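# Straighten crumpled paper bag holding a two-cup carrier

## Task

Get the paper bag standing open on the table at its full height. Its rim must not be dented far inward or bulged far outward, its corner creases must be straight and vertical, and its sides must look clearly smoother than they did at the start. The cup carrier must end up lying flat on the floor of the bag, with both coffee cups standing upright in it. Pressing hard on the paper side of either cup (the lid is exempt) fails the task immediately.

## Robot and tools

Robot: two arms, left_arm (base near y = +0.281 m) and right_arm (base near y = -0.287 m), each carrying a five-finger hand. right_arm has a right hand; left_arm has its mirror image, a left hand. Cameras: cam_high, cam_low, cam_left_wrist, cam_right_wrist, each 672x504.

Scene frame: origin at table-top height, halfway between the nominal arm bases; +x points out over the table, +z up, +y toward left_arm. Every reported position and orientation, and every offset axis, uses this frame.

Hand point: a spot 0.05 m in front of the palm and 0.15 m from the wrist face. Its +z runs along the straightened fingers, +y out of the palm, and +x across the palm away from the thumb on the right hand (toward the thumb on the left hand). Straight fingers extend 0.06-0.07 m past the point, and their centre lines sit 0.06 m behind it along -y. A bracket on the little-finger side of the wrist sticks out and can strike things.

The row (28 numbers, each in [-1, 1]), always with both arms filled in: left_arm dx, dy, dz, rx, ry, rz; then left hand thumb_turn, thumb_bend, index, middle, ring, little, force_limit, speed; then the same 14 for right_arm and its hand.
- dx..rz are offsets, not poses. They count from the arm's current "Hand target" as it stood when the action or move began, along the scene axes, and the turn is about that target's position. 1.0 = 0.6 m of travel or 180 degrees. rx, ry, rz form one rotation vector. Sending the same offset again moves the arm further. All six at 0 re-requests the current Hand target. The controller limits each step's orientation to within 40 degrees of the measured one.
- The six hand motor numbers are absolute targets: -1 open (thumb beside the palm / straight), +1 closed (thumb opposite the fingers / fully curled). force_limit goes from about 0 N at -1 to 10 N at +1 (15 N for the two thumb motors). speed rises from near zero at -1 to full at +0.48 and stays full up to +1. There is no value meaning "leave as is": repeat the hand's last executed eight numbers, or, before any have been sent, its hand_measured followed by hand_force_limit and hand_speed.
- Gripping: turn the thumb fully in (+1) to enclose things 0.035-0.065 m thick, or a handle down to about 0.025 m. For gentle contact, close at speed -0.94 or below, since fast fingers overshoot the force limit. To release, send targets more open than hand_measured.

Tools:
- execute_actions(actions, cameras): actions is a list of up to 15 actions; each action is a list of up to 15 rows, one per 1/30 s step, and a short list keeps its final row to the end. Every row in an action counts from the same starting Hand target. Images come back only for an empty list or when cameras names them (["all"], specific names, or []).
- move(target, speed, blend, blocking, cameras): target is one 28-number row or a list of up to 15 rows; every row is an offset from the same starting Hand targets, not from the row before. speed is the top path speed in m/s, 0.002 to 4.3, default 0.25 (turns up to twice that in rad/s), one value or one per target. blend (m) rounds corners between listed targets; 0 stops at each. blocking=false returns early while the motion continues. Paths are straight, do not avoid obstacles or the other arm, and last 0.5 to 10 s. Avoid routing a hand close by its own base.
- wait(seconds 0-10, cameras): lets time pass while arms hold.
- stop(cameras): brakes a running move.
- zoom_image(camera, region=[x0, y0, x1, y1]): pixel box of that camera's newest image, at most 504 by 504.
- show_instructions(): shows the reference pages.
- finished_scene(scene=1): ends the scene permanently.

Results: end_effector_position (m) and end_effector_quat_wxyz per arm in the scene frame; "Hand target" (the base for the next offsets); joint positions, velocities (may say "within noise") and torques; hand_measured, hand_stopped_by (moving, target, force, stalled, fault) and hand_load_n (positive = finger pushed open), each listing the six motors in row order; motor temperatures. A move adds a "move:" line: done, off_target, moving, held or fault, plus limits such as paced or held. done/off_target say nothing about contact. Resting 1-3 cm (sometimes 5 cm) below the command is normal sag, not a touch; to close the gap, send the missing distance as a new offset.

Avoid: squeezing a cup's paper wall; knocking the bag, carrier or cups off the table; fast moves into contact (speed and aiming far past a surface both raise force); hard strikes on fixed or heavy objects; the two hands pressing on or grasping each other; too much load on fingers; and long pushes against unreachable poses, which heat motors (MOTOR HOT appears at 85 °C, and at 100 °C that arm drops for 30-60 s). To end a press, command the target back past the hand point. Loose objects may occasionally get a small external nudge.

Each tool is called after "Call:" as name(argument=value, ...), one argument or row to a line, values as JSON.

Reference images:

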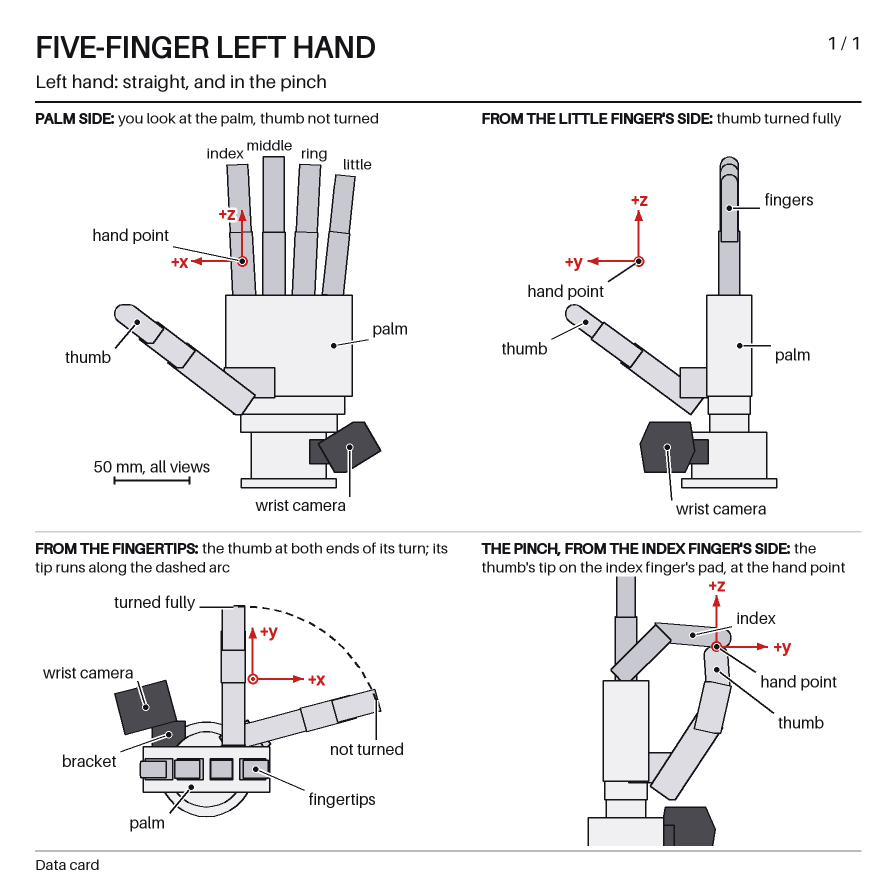

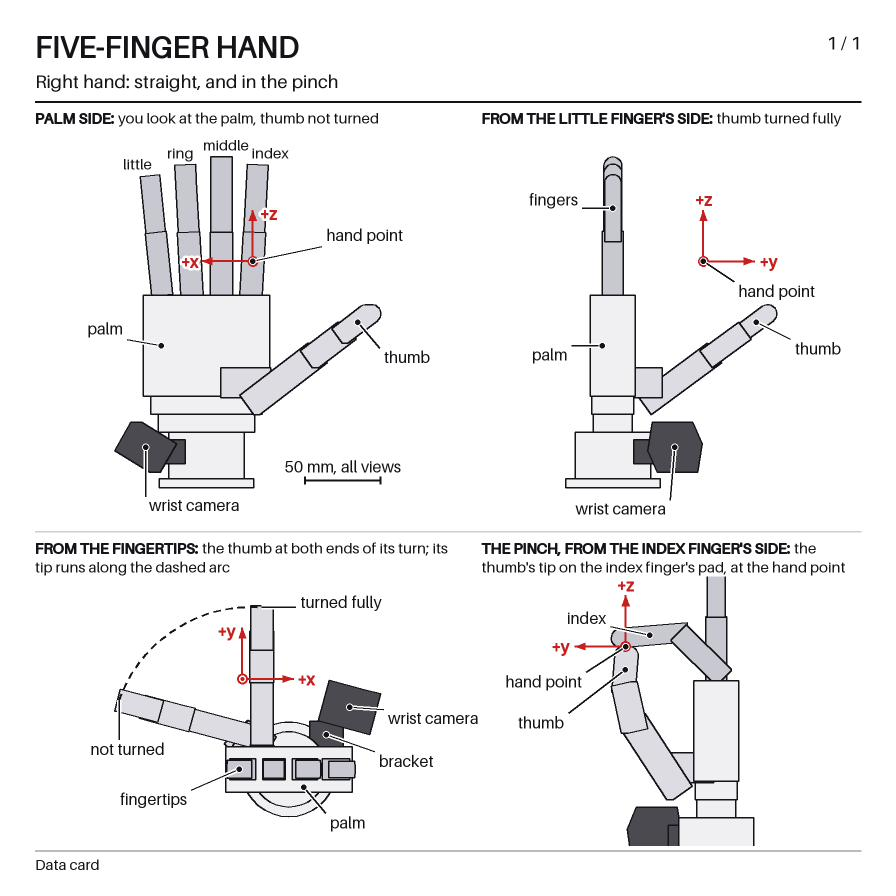

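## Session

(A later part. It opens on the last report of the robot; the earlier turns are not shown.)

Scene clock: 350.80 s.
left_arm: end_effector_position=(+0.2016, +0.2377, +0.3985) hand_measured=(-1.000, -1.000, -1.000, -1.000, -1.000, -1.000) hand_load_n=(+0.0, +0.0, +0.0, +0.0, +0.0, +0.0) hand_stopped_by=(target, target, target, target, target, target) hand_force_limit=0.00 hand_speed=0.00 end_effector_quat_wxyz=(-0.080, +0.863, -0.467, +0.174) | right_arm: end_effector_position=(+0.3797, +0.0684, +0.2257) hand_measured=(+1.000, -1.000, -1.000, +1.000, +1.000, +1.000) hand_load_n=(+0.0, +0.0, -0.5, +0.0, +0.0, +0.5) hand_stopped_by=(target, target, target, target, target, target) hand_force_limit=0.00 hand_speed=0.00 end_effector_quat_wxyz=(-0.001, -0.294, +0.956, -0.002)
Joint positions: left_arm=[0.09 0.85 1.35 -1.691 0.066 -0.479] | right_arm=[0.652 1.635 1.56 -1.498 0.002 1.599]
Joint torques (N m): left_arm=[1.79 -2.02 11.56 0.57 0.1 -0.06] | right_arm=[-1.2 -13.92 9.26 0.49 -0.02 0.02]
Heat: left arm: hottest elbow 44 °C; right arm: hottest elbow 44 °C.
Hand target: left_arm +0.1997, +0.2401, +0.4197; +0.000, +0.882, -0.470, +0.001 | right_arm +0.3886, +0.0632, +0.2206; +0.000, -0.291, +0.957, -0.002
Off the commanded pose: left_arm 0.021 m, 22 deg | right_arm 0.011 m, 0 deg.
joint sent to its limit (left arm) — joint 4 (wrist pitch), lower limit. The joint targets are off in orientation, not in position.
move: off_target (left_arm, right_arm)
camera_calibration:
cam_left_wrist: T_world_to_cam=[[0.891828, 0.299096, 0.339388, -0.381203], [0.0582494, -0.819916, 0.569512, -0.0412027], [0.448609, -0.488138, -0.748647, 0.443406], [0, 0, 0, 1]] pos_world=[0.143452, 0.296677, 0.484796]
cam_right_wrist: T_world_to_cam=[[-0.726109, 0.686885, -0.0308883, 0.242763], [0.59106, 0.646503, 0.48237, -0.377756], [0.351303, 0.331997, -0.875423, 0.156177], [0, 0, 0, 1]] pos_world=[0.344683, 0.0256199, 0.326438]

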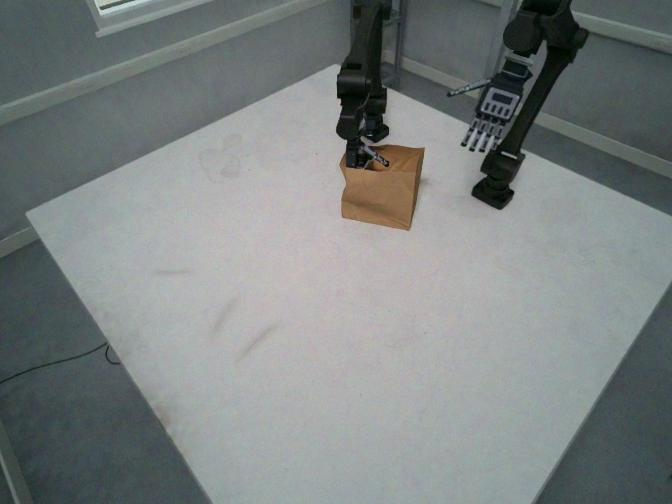

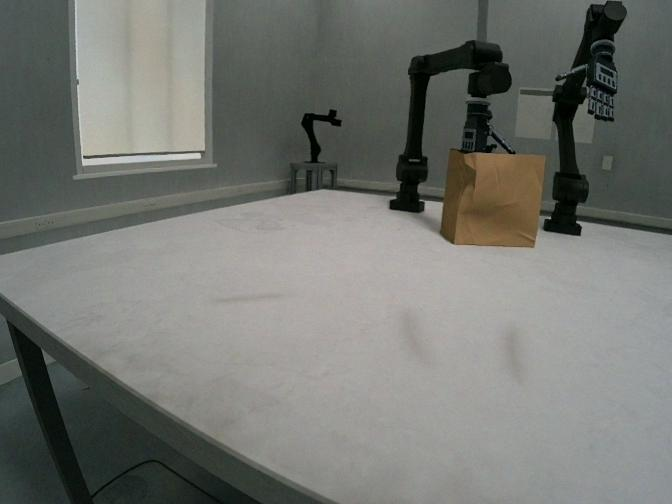

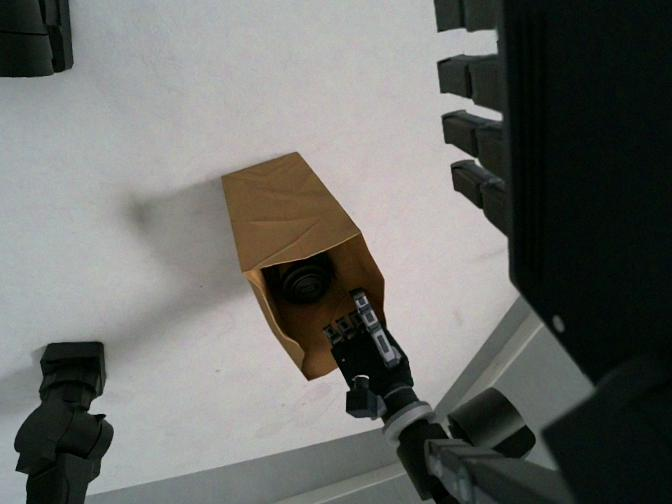

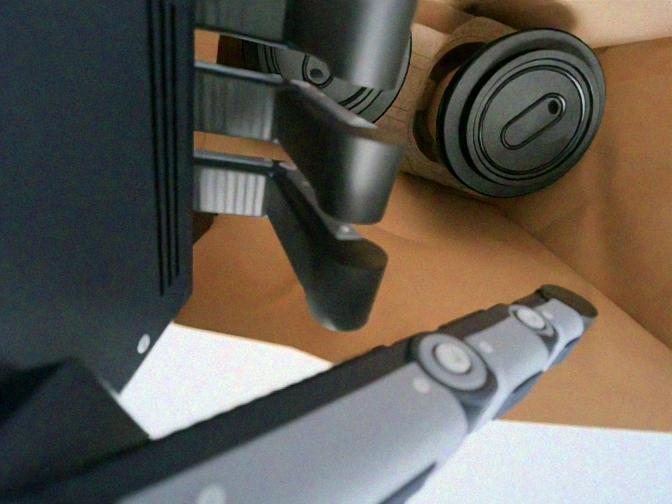

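Call:
move(
  target=[0,0,0,0,0,0,-1,-1,-1,-1,-1,-1,0,0,0.025,-0.05,-0.02,0,0,0,1,-1,-1,1,1,1,0,0],
  cameras=["all"],
  speed=0.08,
)

Call:
zoom_image(
  camera="cam_high",
  region=[320, 60, 450, 240],
)

Call:
zoom_image(
  camera="cam_low",
  region=[420, 120, 580, 260],
)

Scene clock: 355.57 s.
left_arm: end_effector_position=(+0.2016, +0.2377, +0.3985) hand_measured=(-1.000, -1.000, -1.000, -1.000, -1.000, -1.000) hand_load_n=(+0.0, +0.0, +0.0, +0.0, +0.0, +0.0) hand_stopped_by=(target, target, target, target, target, target) hand_force_limit=0.00 hand_speed=0.00 end_effector_quat_wxyz=(-0.080, +0.863, -0.467, +0.174) | right_arm: end_effector_position=(+0.3969, +0.0381, +0.2114) hand_measured=(+1.000, -1.000, -1.000, +1.000, +1.000, +1.000) hand_load_n=(+0.0, +0.0, +0.0, +0.0, +0.0, +0.0) hand_stopped_by=(target, target, target, target, target, target) hand_force_limit=0.00 hand_speed=0.00 end_effector_quat_wxyz=(-0.004, -0.291, +0.957, -0.002)
Joint positions: left_arm=[0.09 0.85 1.35 -1.691 0.066 -0.479] | right_arm=[0.582 1.635 1.522 -1.466 0.002 1.534]
Joint torques (N m): left_arm=[1.79 -2.02 11.56 0.57 0.1 -0.06] | right_arm=[-0.44 -13.51 9.06 0.53 0.04 0]
Heat: left arm: hottest elbow 44 °C; right arm: hottest elbow 43 °C.
Hand target: left_arm +0.1997, +0.2401, +0.4197; +0.000, +0.882, -0.470, +0.001 | right_arm +0.4035, +0.0332, +0.2085; +0.000, -0.291, +0.957, -0.002
Off the commanded pose: left_arm 0.021 m, 22 deg | right_arm 0.009 m, 0 deg.
joint sent to its limit (left arm) — joint 4 (wrist pitch), lower limit. The joint targets are off in orientation, not in position.
move: off_target (left_arm)
camera_calibration:
cam_left_wrist: T_world_to_cam=[[0.891828, 0.299096, 0.339388, -0.381203], [0.0582494, -0.819916, 0.569512, -0.0412027], [0.448609, -0.488138, -0.748647, 0.443406], [0, 0, 0, 1]] pos_world=[0.143452, 0.296677, 0.484796]
cam_right_wrist: T_world_to_cam=[[-0.722911, 0.690349, -0.0286072, 0.273727], [0.596704, 0.644652, 0.477878, -0.36263], [0.348344, 0.328393, -0.87796, 0.14945], [0, 0, 0, 1]] pos_world=[0.362203, -0.00427474, 0.312335]

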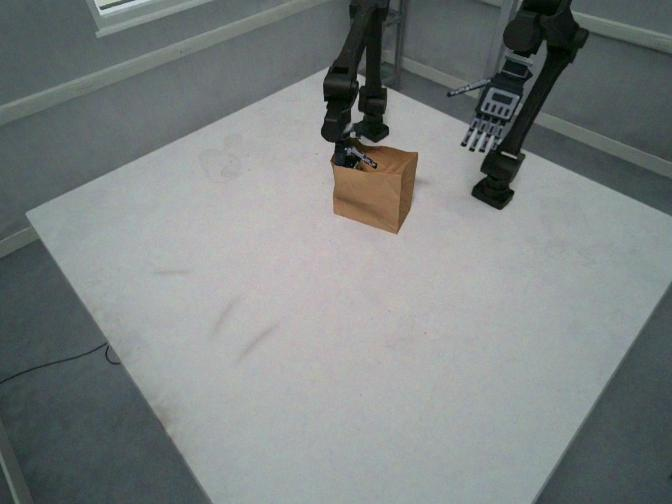

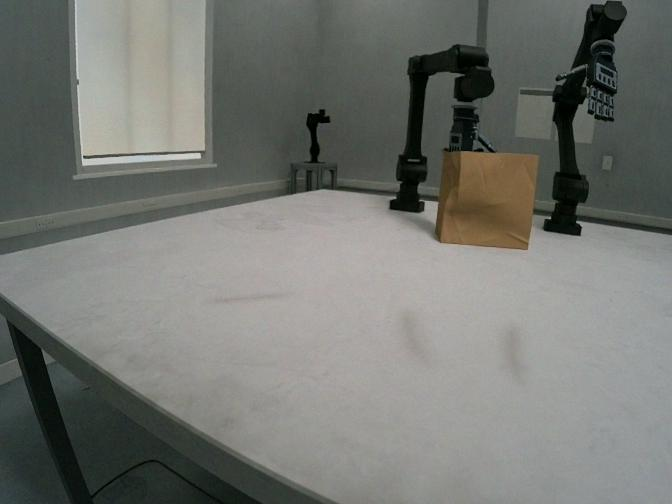

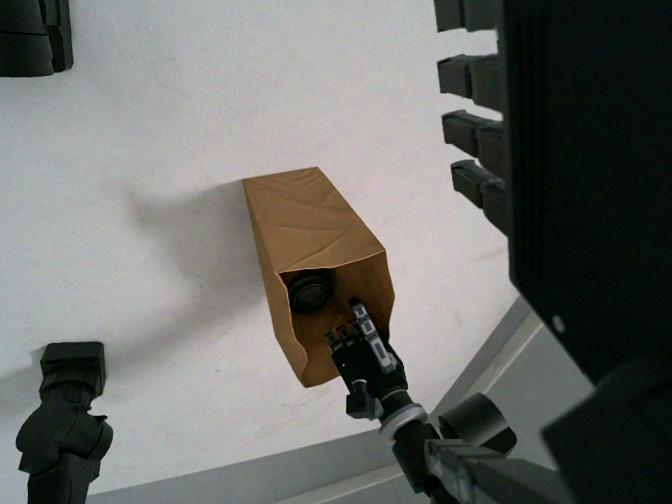

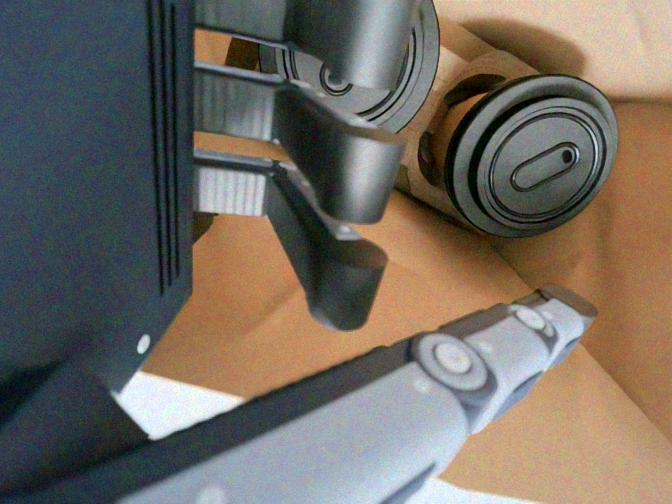

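Scaled by 2.800 from the camera's 672x504 image, which has a finer 960x720 frame.

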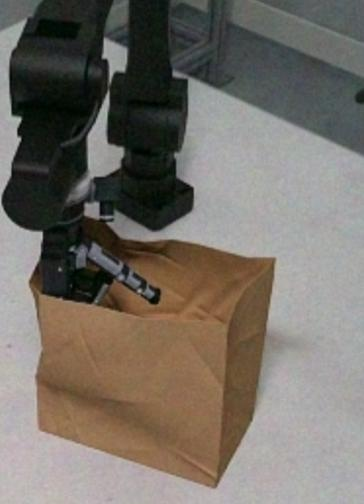

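Scaled by 3.150 from the camera's 672x504 image, which has a finer 960x720 frame.

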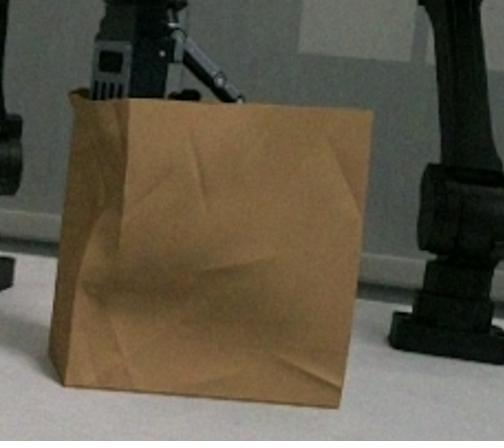

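Call:
move(
  target=[
    [0,0,0,0,0,0,-1,-1,-1,-1,-1,-1,0,0,-0.03,0.03,0.0,0,0,0,1,-1,-1,1,1,1,0,0],
    [0,0,0,0,0,0,-1,-1,-1,-1,-1,-1,0,0,-0.03,0.03,0.3,0,0,0,1,-1,-1,1,1,1,0,0],
  ],
  cameras=["all"],
  speed=0.15,
)

Call:
zoom_image(
  camera="cam_high",
  region=[310, 60, 440, 240],
)

Call:
zoom_image(
  camera="cam_low",
  region=[420, 120, 580, 260],
)

Call:
zoom_image(
  camera="cam_left_wrist",
  region=[220, 140, 440, 410],
)

Scene clock: 362.90 s.
left_arm: end_effector_position=(+0.2016, +0.2377, +0.3985) hand_measured=(-1.000, -1.000, -1.000, -1.000, -1.000, -1.000) hand_load_n=(+0.0, +0.0, +0.0, +0.0, +0.0, +0.0) hand_stopped_by=(target, target, target, target, target, target) hand_force_limit=0.00 hand_speed=0.00 end_effector_quat_wxyz=(-0.080, +0.863, -0.467, +0.174) | right_arm: end_effector_position=(+0.3809, +0.0462, +0.3665) hand_measured=(+1.000, -1.000, -1.000, +1.000, +1.000, +1.000) hand_load_n=(+0.0, +0.0, +0.0, +0.0, +0.0, +0.0) hand_stopped_by=(target, target, target, target, target, target) hand_force_limit=0.00 hand_speed=0.00 end_effector_quat_wxyz=(+0.064, -0.292, +0.954, +0.028)
Joint positions: left_arm=[0.09 0.85 1.35 -1.691 0.066 -0.479] | right_arm=[0.605 1.535 1.791 -1.688 -0.018 1.556]
Joint torques (N m): left_arm=[1.79 -2.02 11.56 0.57 0.1 -0.06] | right_arm=[0.62 -12.45 13.6 -0.21 -0.13 0.27]
Heat: left arm: hottest elbow 45 °C; right arm: hottest elbow 44 °C.
Hand target: left_arm +0.1997, +0.2401, +0.4197; +0.000, +0.882, -0.470, +0.001 | right_arm +0.3854, +0.0512, +0.3886; +0.000, -0.291, +0.957, -0.002
Off the commanded pose: left_arm 0.021 m, 22 deg | right_arm 0.023 m, 8 deg.
joint sent to its limit (left arm) — joint 4 (wrist pitch), lower limit. The joint targets are off in orientation, not in position.
joint sent to its limit (right arm) — joint 4 (wrist pitch), lower limit. The joint targets are off in orientation, not in position.
move: off_target (left_arm, right_arm)
camera_calibration:
cam_left_wrist: T_world_to_cam=[[0.891828, 0.299096, 0.339388, -0.381203], [0.0582494, -0.819916, 0.569512, -0.0412027], [0.448609, -0.488138, -0.748647, 0.443406], [0, 0, 0, 1]] pos_world=[0.143452, 0.296677, 0.484796]
cam_right_wrist: T_world_to_cam=[[-0.720537, 0.692096, -0.0427662, 0.265237], [0.53487, 0.593981, 0.600916, -0.451593], [0.441294, 0.410108, -0.798167, 0.220105], [0, 0, 0, 1]] pos_world=[0.335525, -0.00559856, 0.458394]

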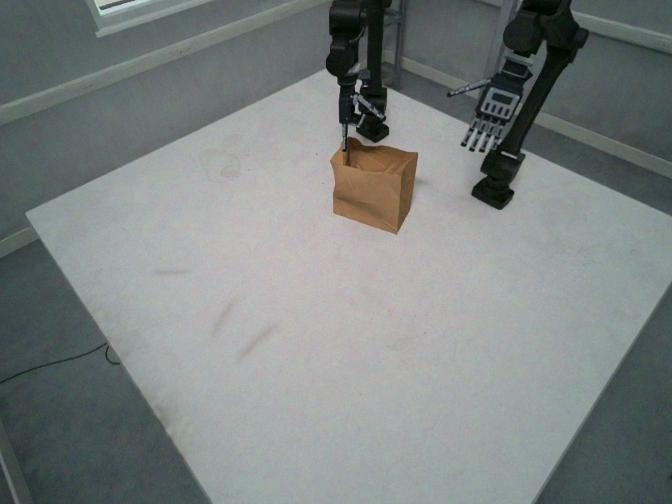

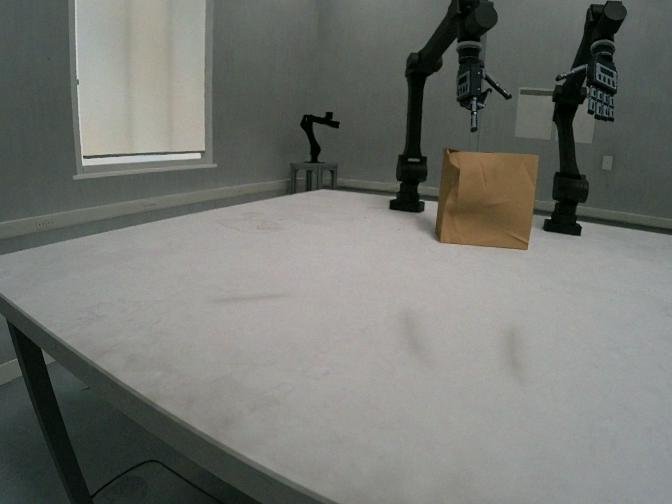

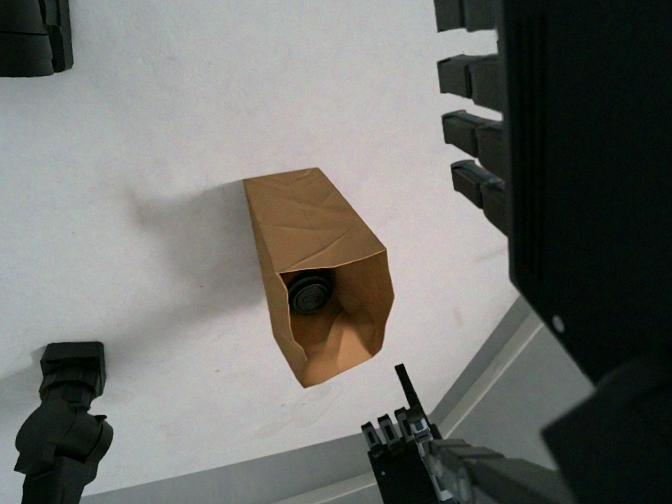

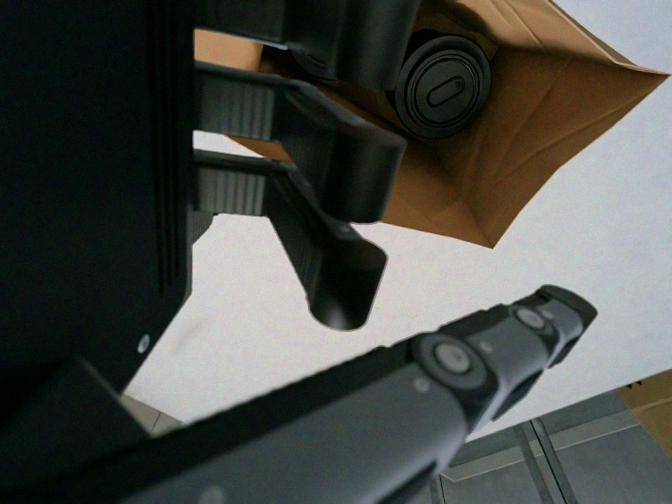

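Scaled by 2.800 from the camera's 672x504 image, which has a finer 960x720 frame.

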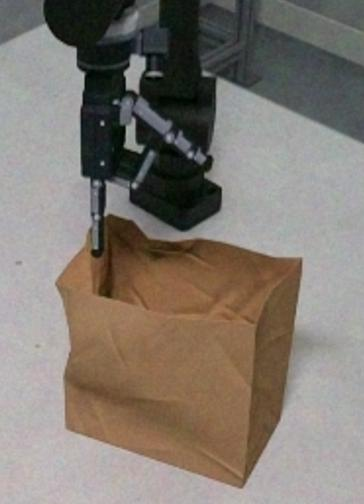

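Scaled by 3.150 from the camera's 672x504 image, which has a finer 960x720 frame.

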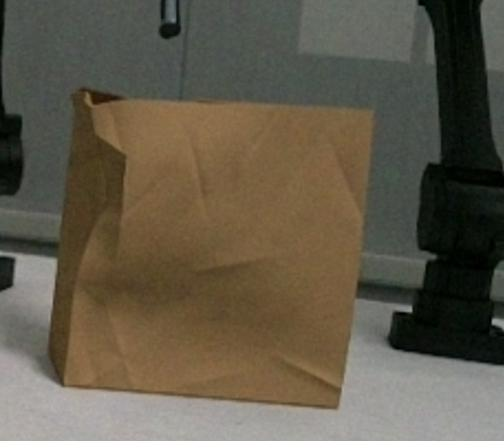

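Scaled by 1.867 from the camera's 672x504 image, which has a finer 960x720 frame.

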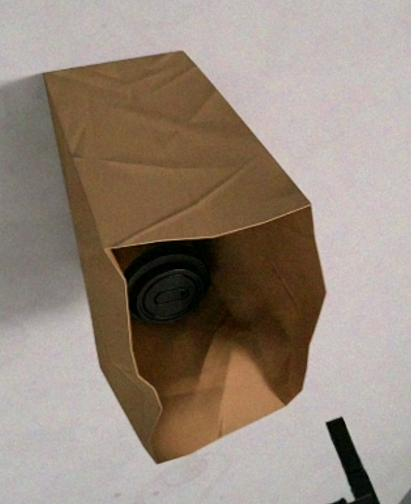

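Call:
move(
  target=[
    [0,0,0,0,0,0,-1,-1,-1,-1,-1,-1,0,0,0.1,-0.3,0.03,0.07,-0.06,0.2,-1,-1,-1,-1,-1,-1,0,0],
    [0,0,0,0,0,0,-1,-1,-1,-1,-1,-1,0,0,0.174,-0.519,-0.131,0.144,-0.1264,0.406,-1,-1,-1,-1,-1,-1,0,0],
  ],
  cameras=["all"],
  speed=0.25,
  blend=[0.05, 0],
)

Call:
zoom_image(
  camera="cam_high",
  region=[310, 100, 440, 250],
)

Call:
zoom_image(
  camera="cam_right_wrist",
  region=[290, 80, 560, 430],
)

Scene clock: 413.20 s.
left_arm: end_effector_position=(+0.2016, +0.2377, +0.3985) hand_measured=(-1.000, -1.000, -1.000, -1.000, -1.000, -1.000) hand_load_n=(+0.0, +0.0, +0.0, +0.0, +0.0, +0.0) hand_stopped_by=(target, target, target, target, target, target) hand_force_limit=0.00 hand_speed=0.00 end_effector_quat_wxyz=(-0.080, +0.863, -0.467, +0.174) | right_arm: end_effector_position=(+0.4798, -0.2534, +0.2948) hand_measured=(-1.000, -1.000, -1.000, -1.000, -1.000, -1.000) hand_load_n=(+0.0, +0.0, +0.0, +0.0, +0.0, +0.0) hand_stopped_by=(target, target, target, target, target, target) hand_force_limit=0.00 hand_speed=0.00 end_effector_quat_wxyz=(-0.235, +0.774, -0.569, -0.146)
Joint positions: left_arm=[0.09 0.85 1.35 -1.691 0.066 -0.479] | right_arm=[-0.116 1.816 1.894 -1.689 -0.56 -0.457]
Joint torques (N m): left_arm=[1.79 -2.02 11.56 0.58 0.1 -0.06] | right_arm=[-0.03 -16.26 13.87 -0.55 -0.56 -0.04]
Motor temperatures (°C): left_arm=[31 32 46 32 30 30] | right_arm=[34 36 49 36 31 33]
Heat: left arm: hottest elbow 46 °C; right arm: hottest elbow 49 °C.
Hand target: left_arm +0.1997, +0.2401, +0.4197; +0.000, +0.882, -0.470, +0.001 | right_arm +0.4898, -0.2602, +0.3100; -0.236, +0.782, -0.558, -0.144
Off the commanded pose: left_arm 0.021 m, 22 deg | right_arm 0.019 m, 2 deg.
joint sent to its limit (left arm) — joint 4 (wrist pitch), lower limit. The joint targets are off in orientation, not in position.
joint sent to its limit (right arm) — joint 4 (wrist pitch), lower limit. The joint targets still meet the commanded pose.
move: off_target (left_arm, right_arm)
camera_calibration:
cam_left_wrist: T_world_to_cam=[[0.891828, 0.299096, 0.339388, -0.381203], [0.0582494, -0.819916, 0.569512, -0.0412027], [0.448609, -0.488138, -0.748647, 0.443406], [0, 0, 0, 1]] pos_world=[0.143452, 0.296677, 0.484796]
cam_right_wrist: T_world_to_cam=[[-0.860102, -0.394412, -0.323518, 0.415219], [-0.474483, 0.385659, 0.791286, 0.0918671], [-0.187325, 0.83409, -0.518848, 0.568849], [0, 0, 0, 1]] pos_world=[0.50728, -0.346134, 0.356784]

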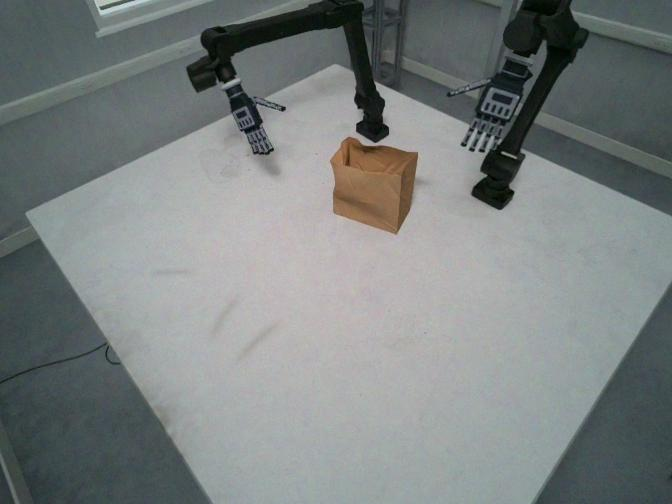

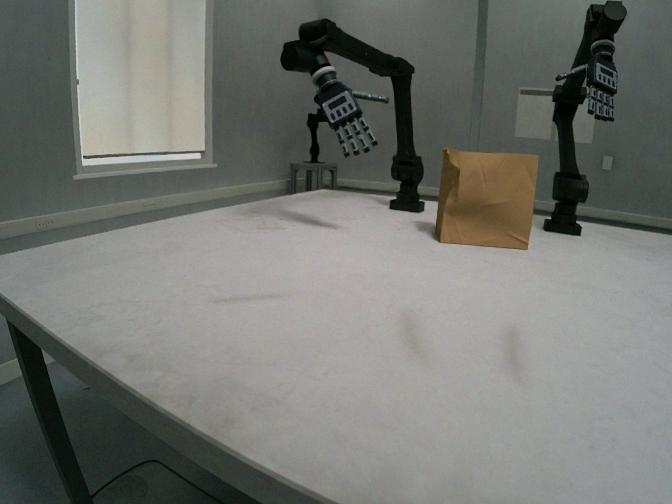

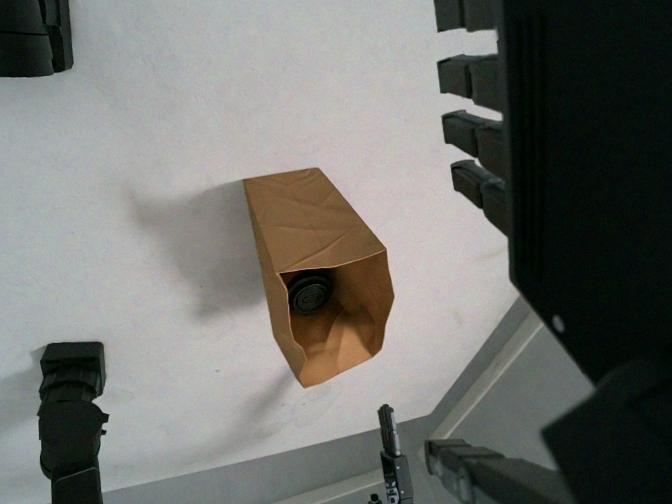

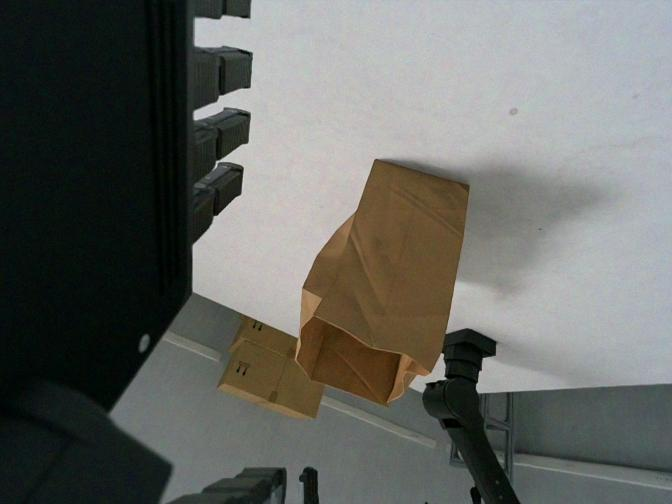

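Scaled by 3.360 from the camera's 672x504 image, which has a finer 960x720 frame.

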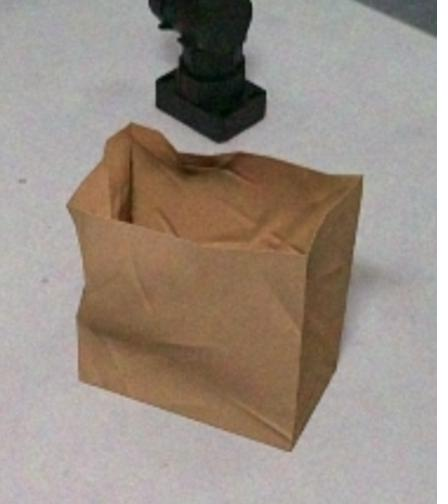

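Scaled by 1.440 from the camera's 672x504 image, which has a finer 960x720 frame.

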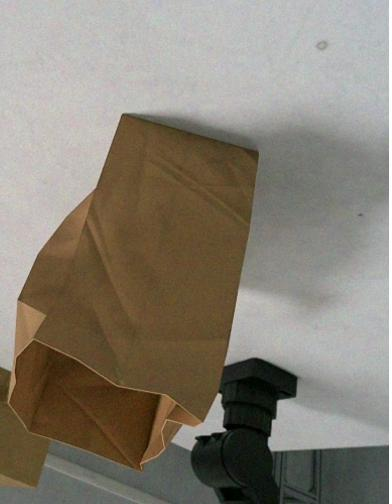

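Call:
move(
  target=[
    [0,0,0,0,0,0,1,-1,-1,-1,-1,-1,0,0,-0.05,0.2,0.15,-0.06,0.07,-0.24,1,0.8,-1,-1,-1,-1,0,0],
    [0,0,0,0,0,0,1,-1,-1,-1,-1,-1,0,0,-0.19,0.544,0.13,-0.131,0.147,-0.477,1,0.8,-1,-1,-1,-1,0,0],
  ],
  cameras=["all"],
  speed=0.25,
  blend=[0.05, 0],
)

Call:
zoom_image(
  camera="cam_left_wrist",
  region=[220, 140, 440, 410],
)

Scene clock: 459.70 s.
left_arm: end_effector_position=(+0.2016, +0.2377, +0.3984) hand_measured=(+1.000, -1.000, -1.000, -1.000, -1.000, -1.000) hand_load_n=(+0.0, +0.0, +0.0, +0.0, +0.0, +0.0) hand_stopped_by=(target, target, target, target, target, target) hand_force_limit=0.00 hand_speed=0.00 end_effector_quat_wxyz=(-0.080, +0.863, -0.467, +0.174) | right_arm: end_effector_position=(+0.3809, +0.0651, +0.3850) hand_measured=(+1.000, +0.800, -1.000, -1.000, -1.000, -1.000) hand_load_n=(+0.0, +0.0, +0.0, +0.0, +0.0, +0.0) hand_stopped_by=(target, target, target, target, target, target) hand_force_limit=0.00 hand_speed=0.00 end_effector_quat_wxyz=(+0.074, -0.179, +0.980, +0.044)
Joint positions: left_arm=[0.09 0.85 1.35 -1.691 0.066 -0.479] | right_arm=[0.658 1.516 1.807 -1.688 -0.014 1.841]
Joint torques (N m): left_arm=[1.79 -2.02 11.56 0.57 0.08 -0.06] | right_arm=[1.14 -12.86 9.58 -0.12 -0.12 0.23]
Heat: left arm: hottest elbow 47 °C; right arm: hottest elbow 49 °C.
Hand target: left_arm +0.1997, +0.2401, +0.4197; +0.000, +0.882, -0.470, +0.001 | right_arm +0.3758, +0.0663, +0.3879; +0.000, -0.179, +0.984, +0.000
Off the commanded pose: left_arm 0.021 m, 22 deg | right_arm 0.006 m, 10 deg.
joint sent to its limit (left arm) — joint 4 (wrist pitch), lower limit. The joint targets are off in orientation, not in position.
joint sent to its limit (right arm) — joint 4 (wrist pitch), lower limit. The joint targets are off in orientation, not in position.
move: off_target (left_arm, right_arm); blend cut to 0 m at target 1
camera_calibration:
cam_left_wrist: T_world_to_cam=[[0.891913, 0.298774, 0.339448, -0.38115], [0.0579689, -0.819996, 0.569426, -0.0410967], [0.448475, -0.488201, -0.748685, 0.443463], [0, 0, 0, 1]] pos_world=[0.143453, 0.296678, 0.484796]
cam_right_wrist: T_world_to_cam=[[-0.544022, 0.839054, -0.00535539, 0.161772], [0.651435, 0.42638, 0.627561, -0.517755], [0.528841, 0.337918, -0.778549, 0.190881], [0, 0, 0, 1]] pos_world=[0.324346, 0.0205225, 0.4744]

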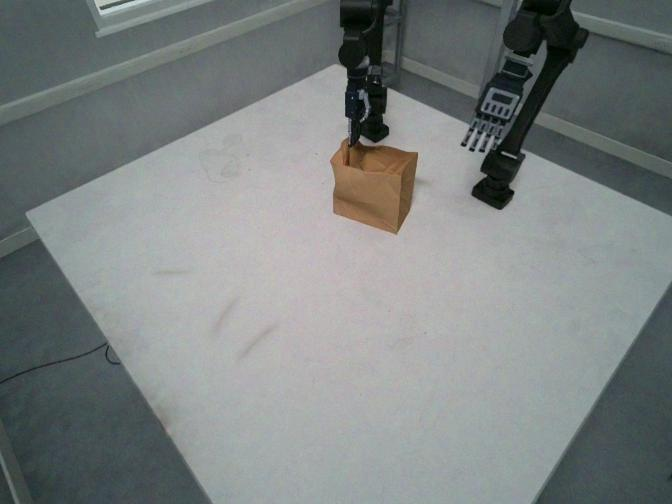

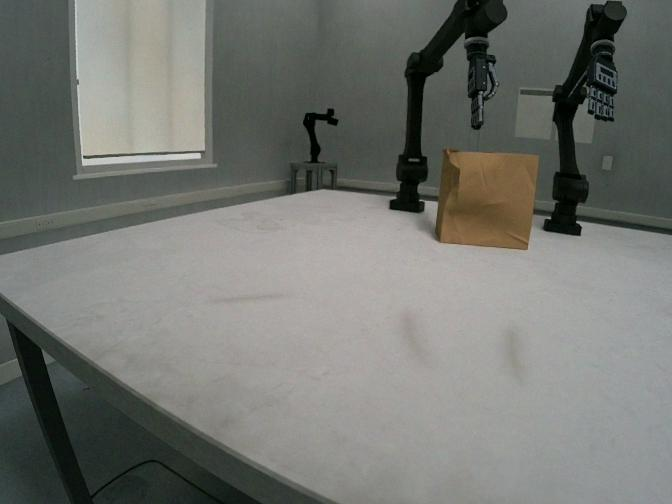

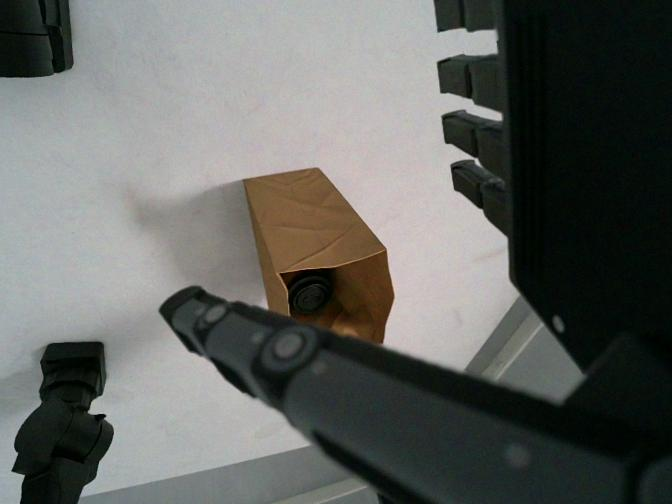

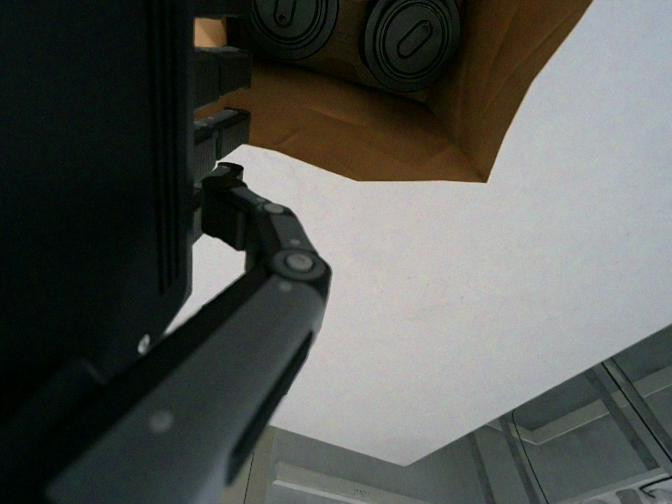

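Scaled by 1.867 from the camera's 672x504 image, which has a finer 960x720 frame.

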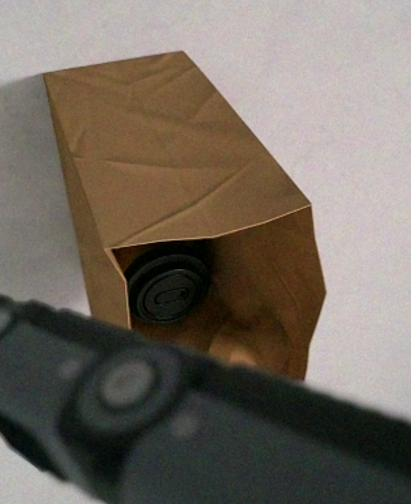

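Call:
move(
  target=[0,0,0,0,0,0,1,-1,-1,-1,-1,-1,0,0,-0.01,-0.01,-0.12,0,0,0,1,0.8,-1,-1,-1,-1,0,0],
  cameras=["all"],
  speed=0.15,
)

Scene clock: 471.20 s.
left_arm: end_effector_position=(+0.2016, +0.2377, +0.3984) hand_measured=(+1.000, -1.000, -1.000, -1.000, -1.000, -1.000) hand_load_n=(+0.0, +0.0, +0.0, +0.0, +0.0, +0.0) hand_stopped_by=(target, target, target, target, target, target) hand_force_limit=0.00 hand_speed=0.00 end_effector_quat_wxyz=(-0.080, +0.863, -0.467, +0.174) | right_arm: end_effector_position=(+0.3742, +0.0574, +0.3164) hand_measured=(+1.000, +0.800, -1.000, -1.000, -1.000, -1.000) hand_load_n=(+0.0, +0.0, +0.0, +0.0, +0.0, +0.0) hand_stopped_by=(target, target, target, target, target, target) hand_force_limit=0.00 hand_speed=0.00 end_effector_quat_wxyz=(+0.010, -0.179, +0.984, +0.007)
Joint positions: left_arm=[0.09 0.85 1.35 -1.691 0.066 -0.479] | right_arm=[0.658 1.56 1.702 -1.689 -0.003 1.842]
Joint torques (N m): left_arm=[1.79 -1.96 11.56 0.55 0.09 -0.06] | right_arm=[1.32 -12.81 9.63 -0.35 0.01 0.26]
Heat: left arm: hottest elbow 47 °C; right arm: hottest elbow 47 °C.
Hand target: left_arm +0.1997, +0.2401, +0.4197; +0.000, +0.882, -0.470, +0.001 | right_arm +0.3698, +0.0603, +0.3159; +0.000, -0.179, +0.984, +0.000
Off the commanded pose: left_arm 0.021 m, 22 deg | right_arm 0.005 m, 1 deg.
joint sent to its limit (left arm) — joint 4 (wrist pitch), lower limit. The joint targets are off in orientation, not in position.
joint sent to its limit (right arm) — joint 4 (wrist pitch), lower limit. The joint targets still meet the commanded pose.
move: off_target (left_arm)
camera_calibration:
cam_left_wrist: T_world_to_cam=[[0.891913, 0.298774, 0.339448, -0.38115], [0.0579689, -0.819996, 0.569426, -0.0410967], [0.448475, -0.488201, -0.748685, 0.443463], [0, 0, 0, 1]] pos_world=[0.143453, 0.296678, 0.484796]
cam_right_wrist: T_world_to_cam=[[-0.544141, 0.838637, -0.0244583, 0.17022], [0.716536, 0.479687, 0.506435, -0.456093], [0.436448, 0.258047, -0.861931, 0.209193], [0, 0, 0, 1]] pos_world=[0.328129, 0.0220472, 0.415455]

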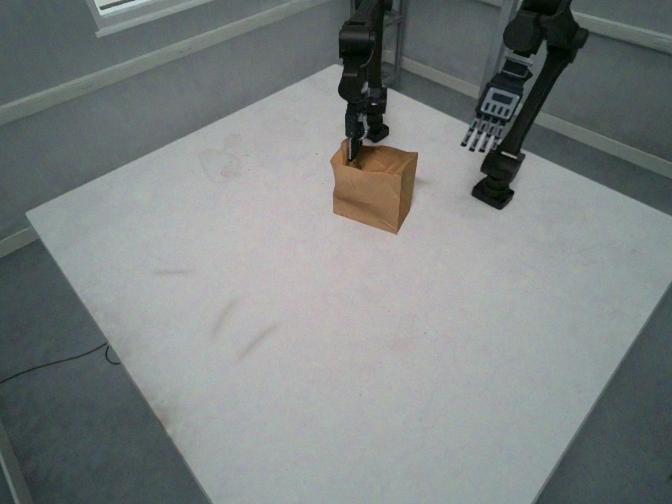

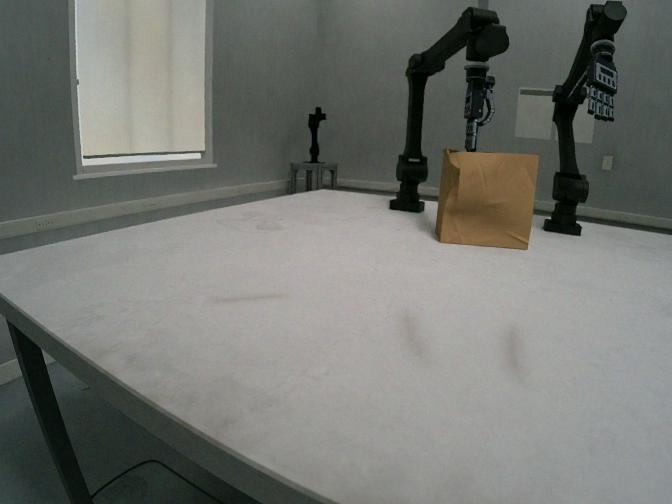

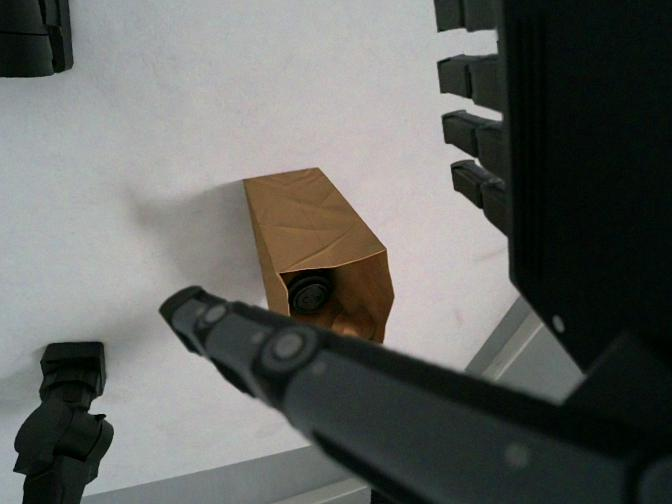

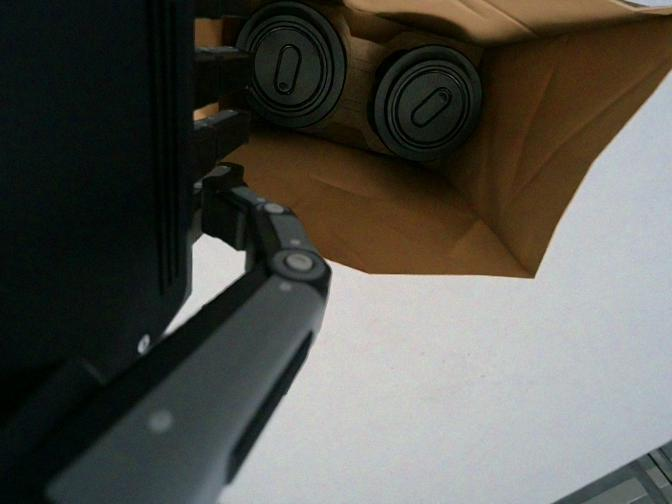

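Call:
move(
  target=[
    [0,0,0,0,0,0,1,-1,-1,-1,-1,-1,0,0,0.014,0.006,-0.02,0,0,0,1,0.8,-1,-1,-1,-1,0,0],
    [0,0,0,0,0,0,1,-1,-1,-1,-1,-1,0,0,0.014,0.006,-0.11,0,0,0,1,0.8,-1,-1,-1,-1,0,0],
  ],
  cameras=["cam_high","cam_right_wrist"],
  speed=0.12,
)

Call:
zoom_image(
  camera="cam_high",
  region=[310, 60, 440, 240],
)

Scene clock: 477.70 s.
left_arm: end_effector_position=(+0.2016, +0.2377, +0.3984) hand_measured=(+1.000, -1.000, -1.000, -1.000, -1.000, -1.000) hand_load_n=(+0.0, +0.0, +0.0, +0.0, +0.0, +0.0) hand_stopped_by=(target, target, target, target, target, target) hand_force_limit=0.00 hand_speed=0.00 end_effector_quat_wxyz=(-0.080, +0.863, -0.467, +0.174) | right_arm: end_effector_position=(+0.3777, +0.0597, +0.2499) hand_measured=(+1.000, +0.800, -1.000, -1.000, -1.000, -1.000) hand_load_n=(+0.0, +0.0, +0.0, +0.0, +0.0, +0.0) hand_stopped_by=(target, target, target, target, target, target) hand_force_limit=0.00 hand_speed=0.00 end_effector_quat_wxyz=(-0.005, -0.179, +0.984, -0.001)
Joint positions: left_arm=[0.09 0.85 1.35 -1.691 0.066 -0.479] | right_arm=[0.658 1.586 1.563 -1.559 -0.002 1.842]
Joint torques (N m): left_arm=[1.79 -2.02 11.56 0.55 0.09 -0.06] | right_arm=[1.08 -13.39 9.28 0.47 0.02 0.21]
Heat: left arm: hottest elbow 47 °C; right arm: hottest elbow 47 °C.
Hand target: left_arm +0.1997, +0.2401, +0.4197; +0.000, +0.882, -0.470, +0.001 | right_arm +0.3782, +0.0639, +0.2500; +0.000, -0.179, +0.984, +0.000
Off the commanded pose: left_arm 0.021 m, 22 deg | right_arm 0.004 m, 1 deg.
joint sent to its limit (left arm) — joint 4 (wrist pitch), lower limit. The joint targets are off in orientation, not in position.
move: off_target (left_arm)
camera_calibration:
cam_right_wrist: T_world_to_cam=[[-0.544886, 0.838048, -0.0278471, 0.169852], [0.730012, 0.490458, 0.475956, -0.424118], [0.412531, 0.239013, -0.879028, 0.164207], [0, 0, 0, 1]] pos_world=[0.33442, 0.0264204, 0.350933]
Images, in order (width x height): cam_high 672x504, cam_right_wrist 672x504.

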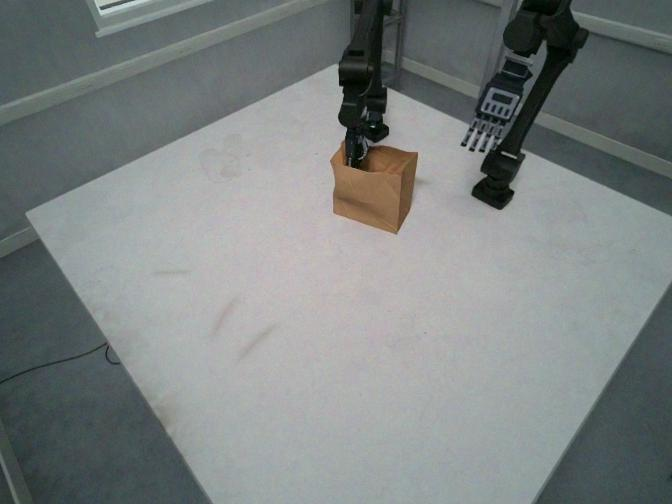

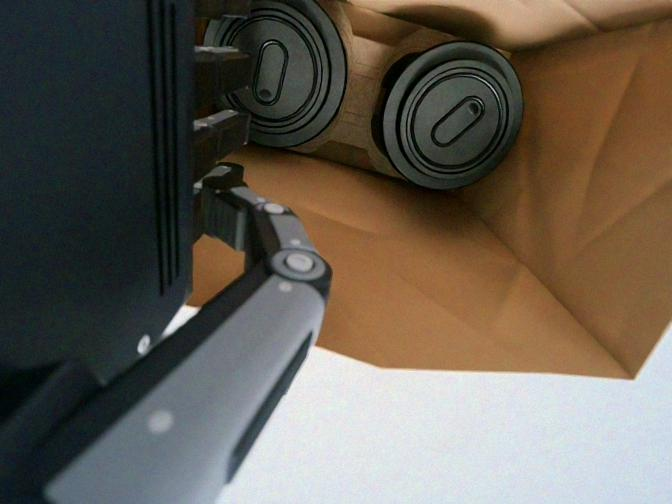

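Scaled by 2.800 from the camera's 672x504 image, which has a finer 960x720 frame.

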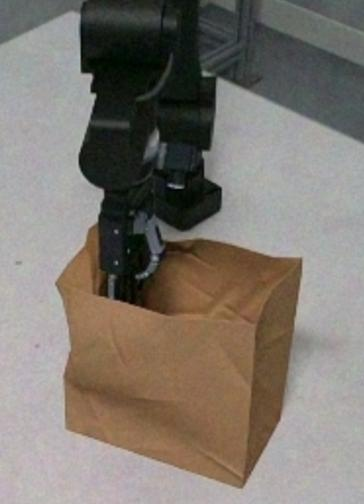

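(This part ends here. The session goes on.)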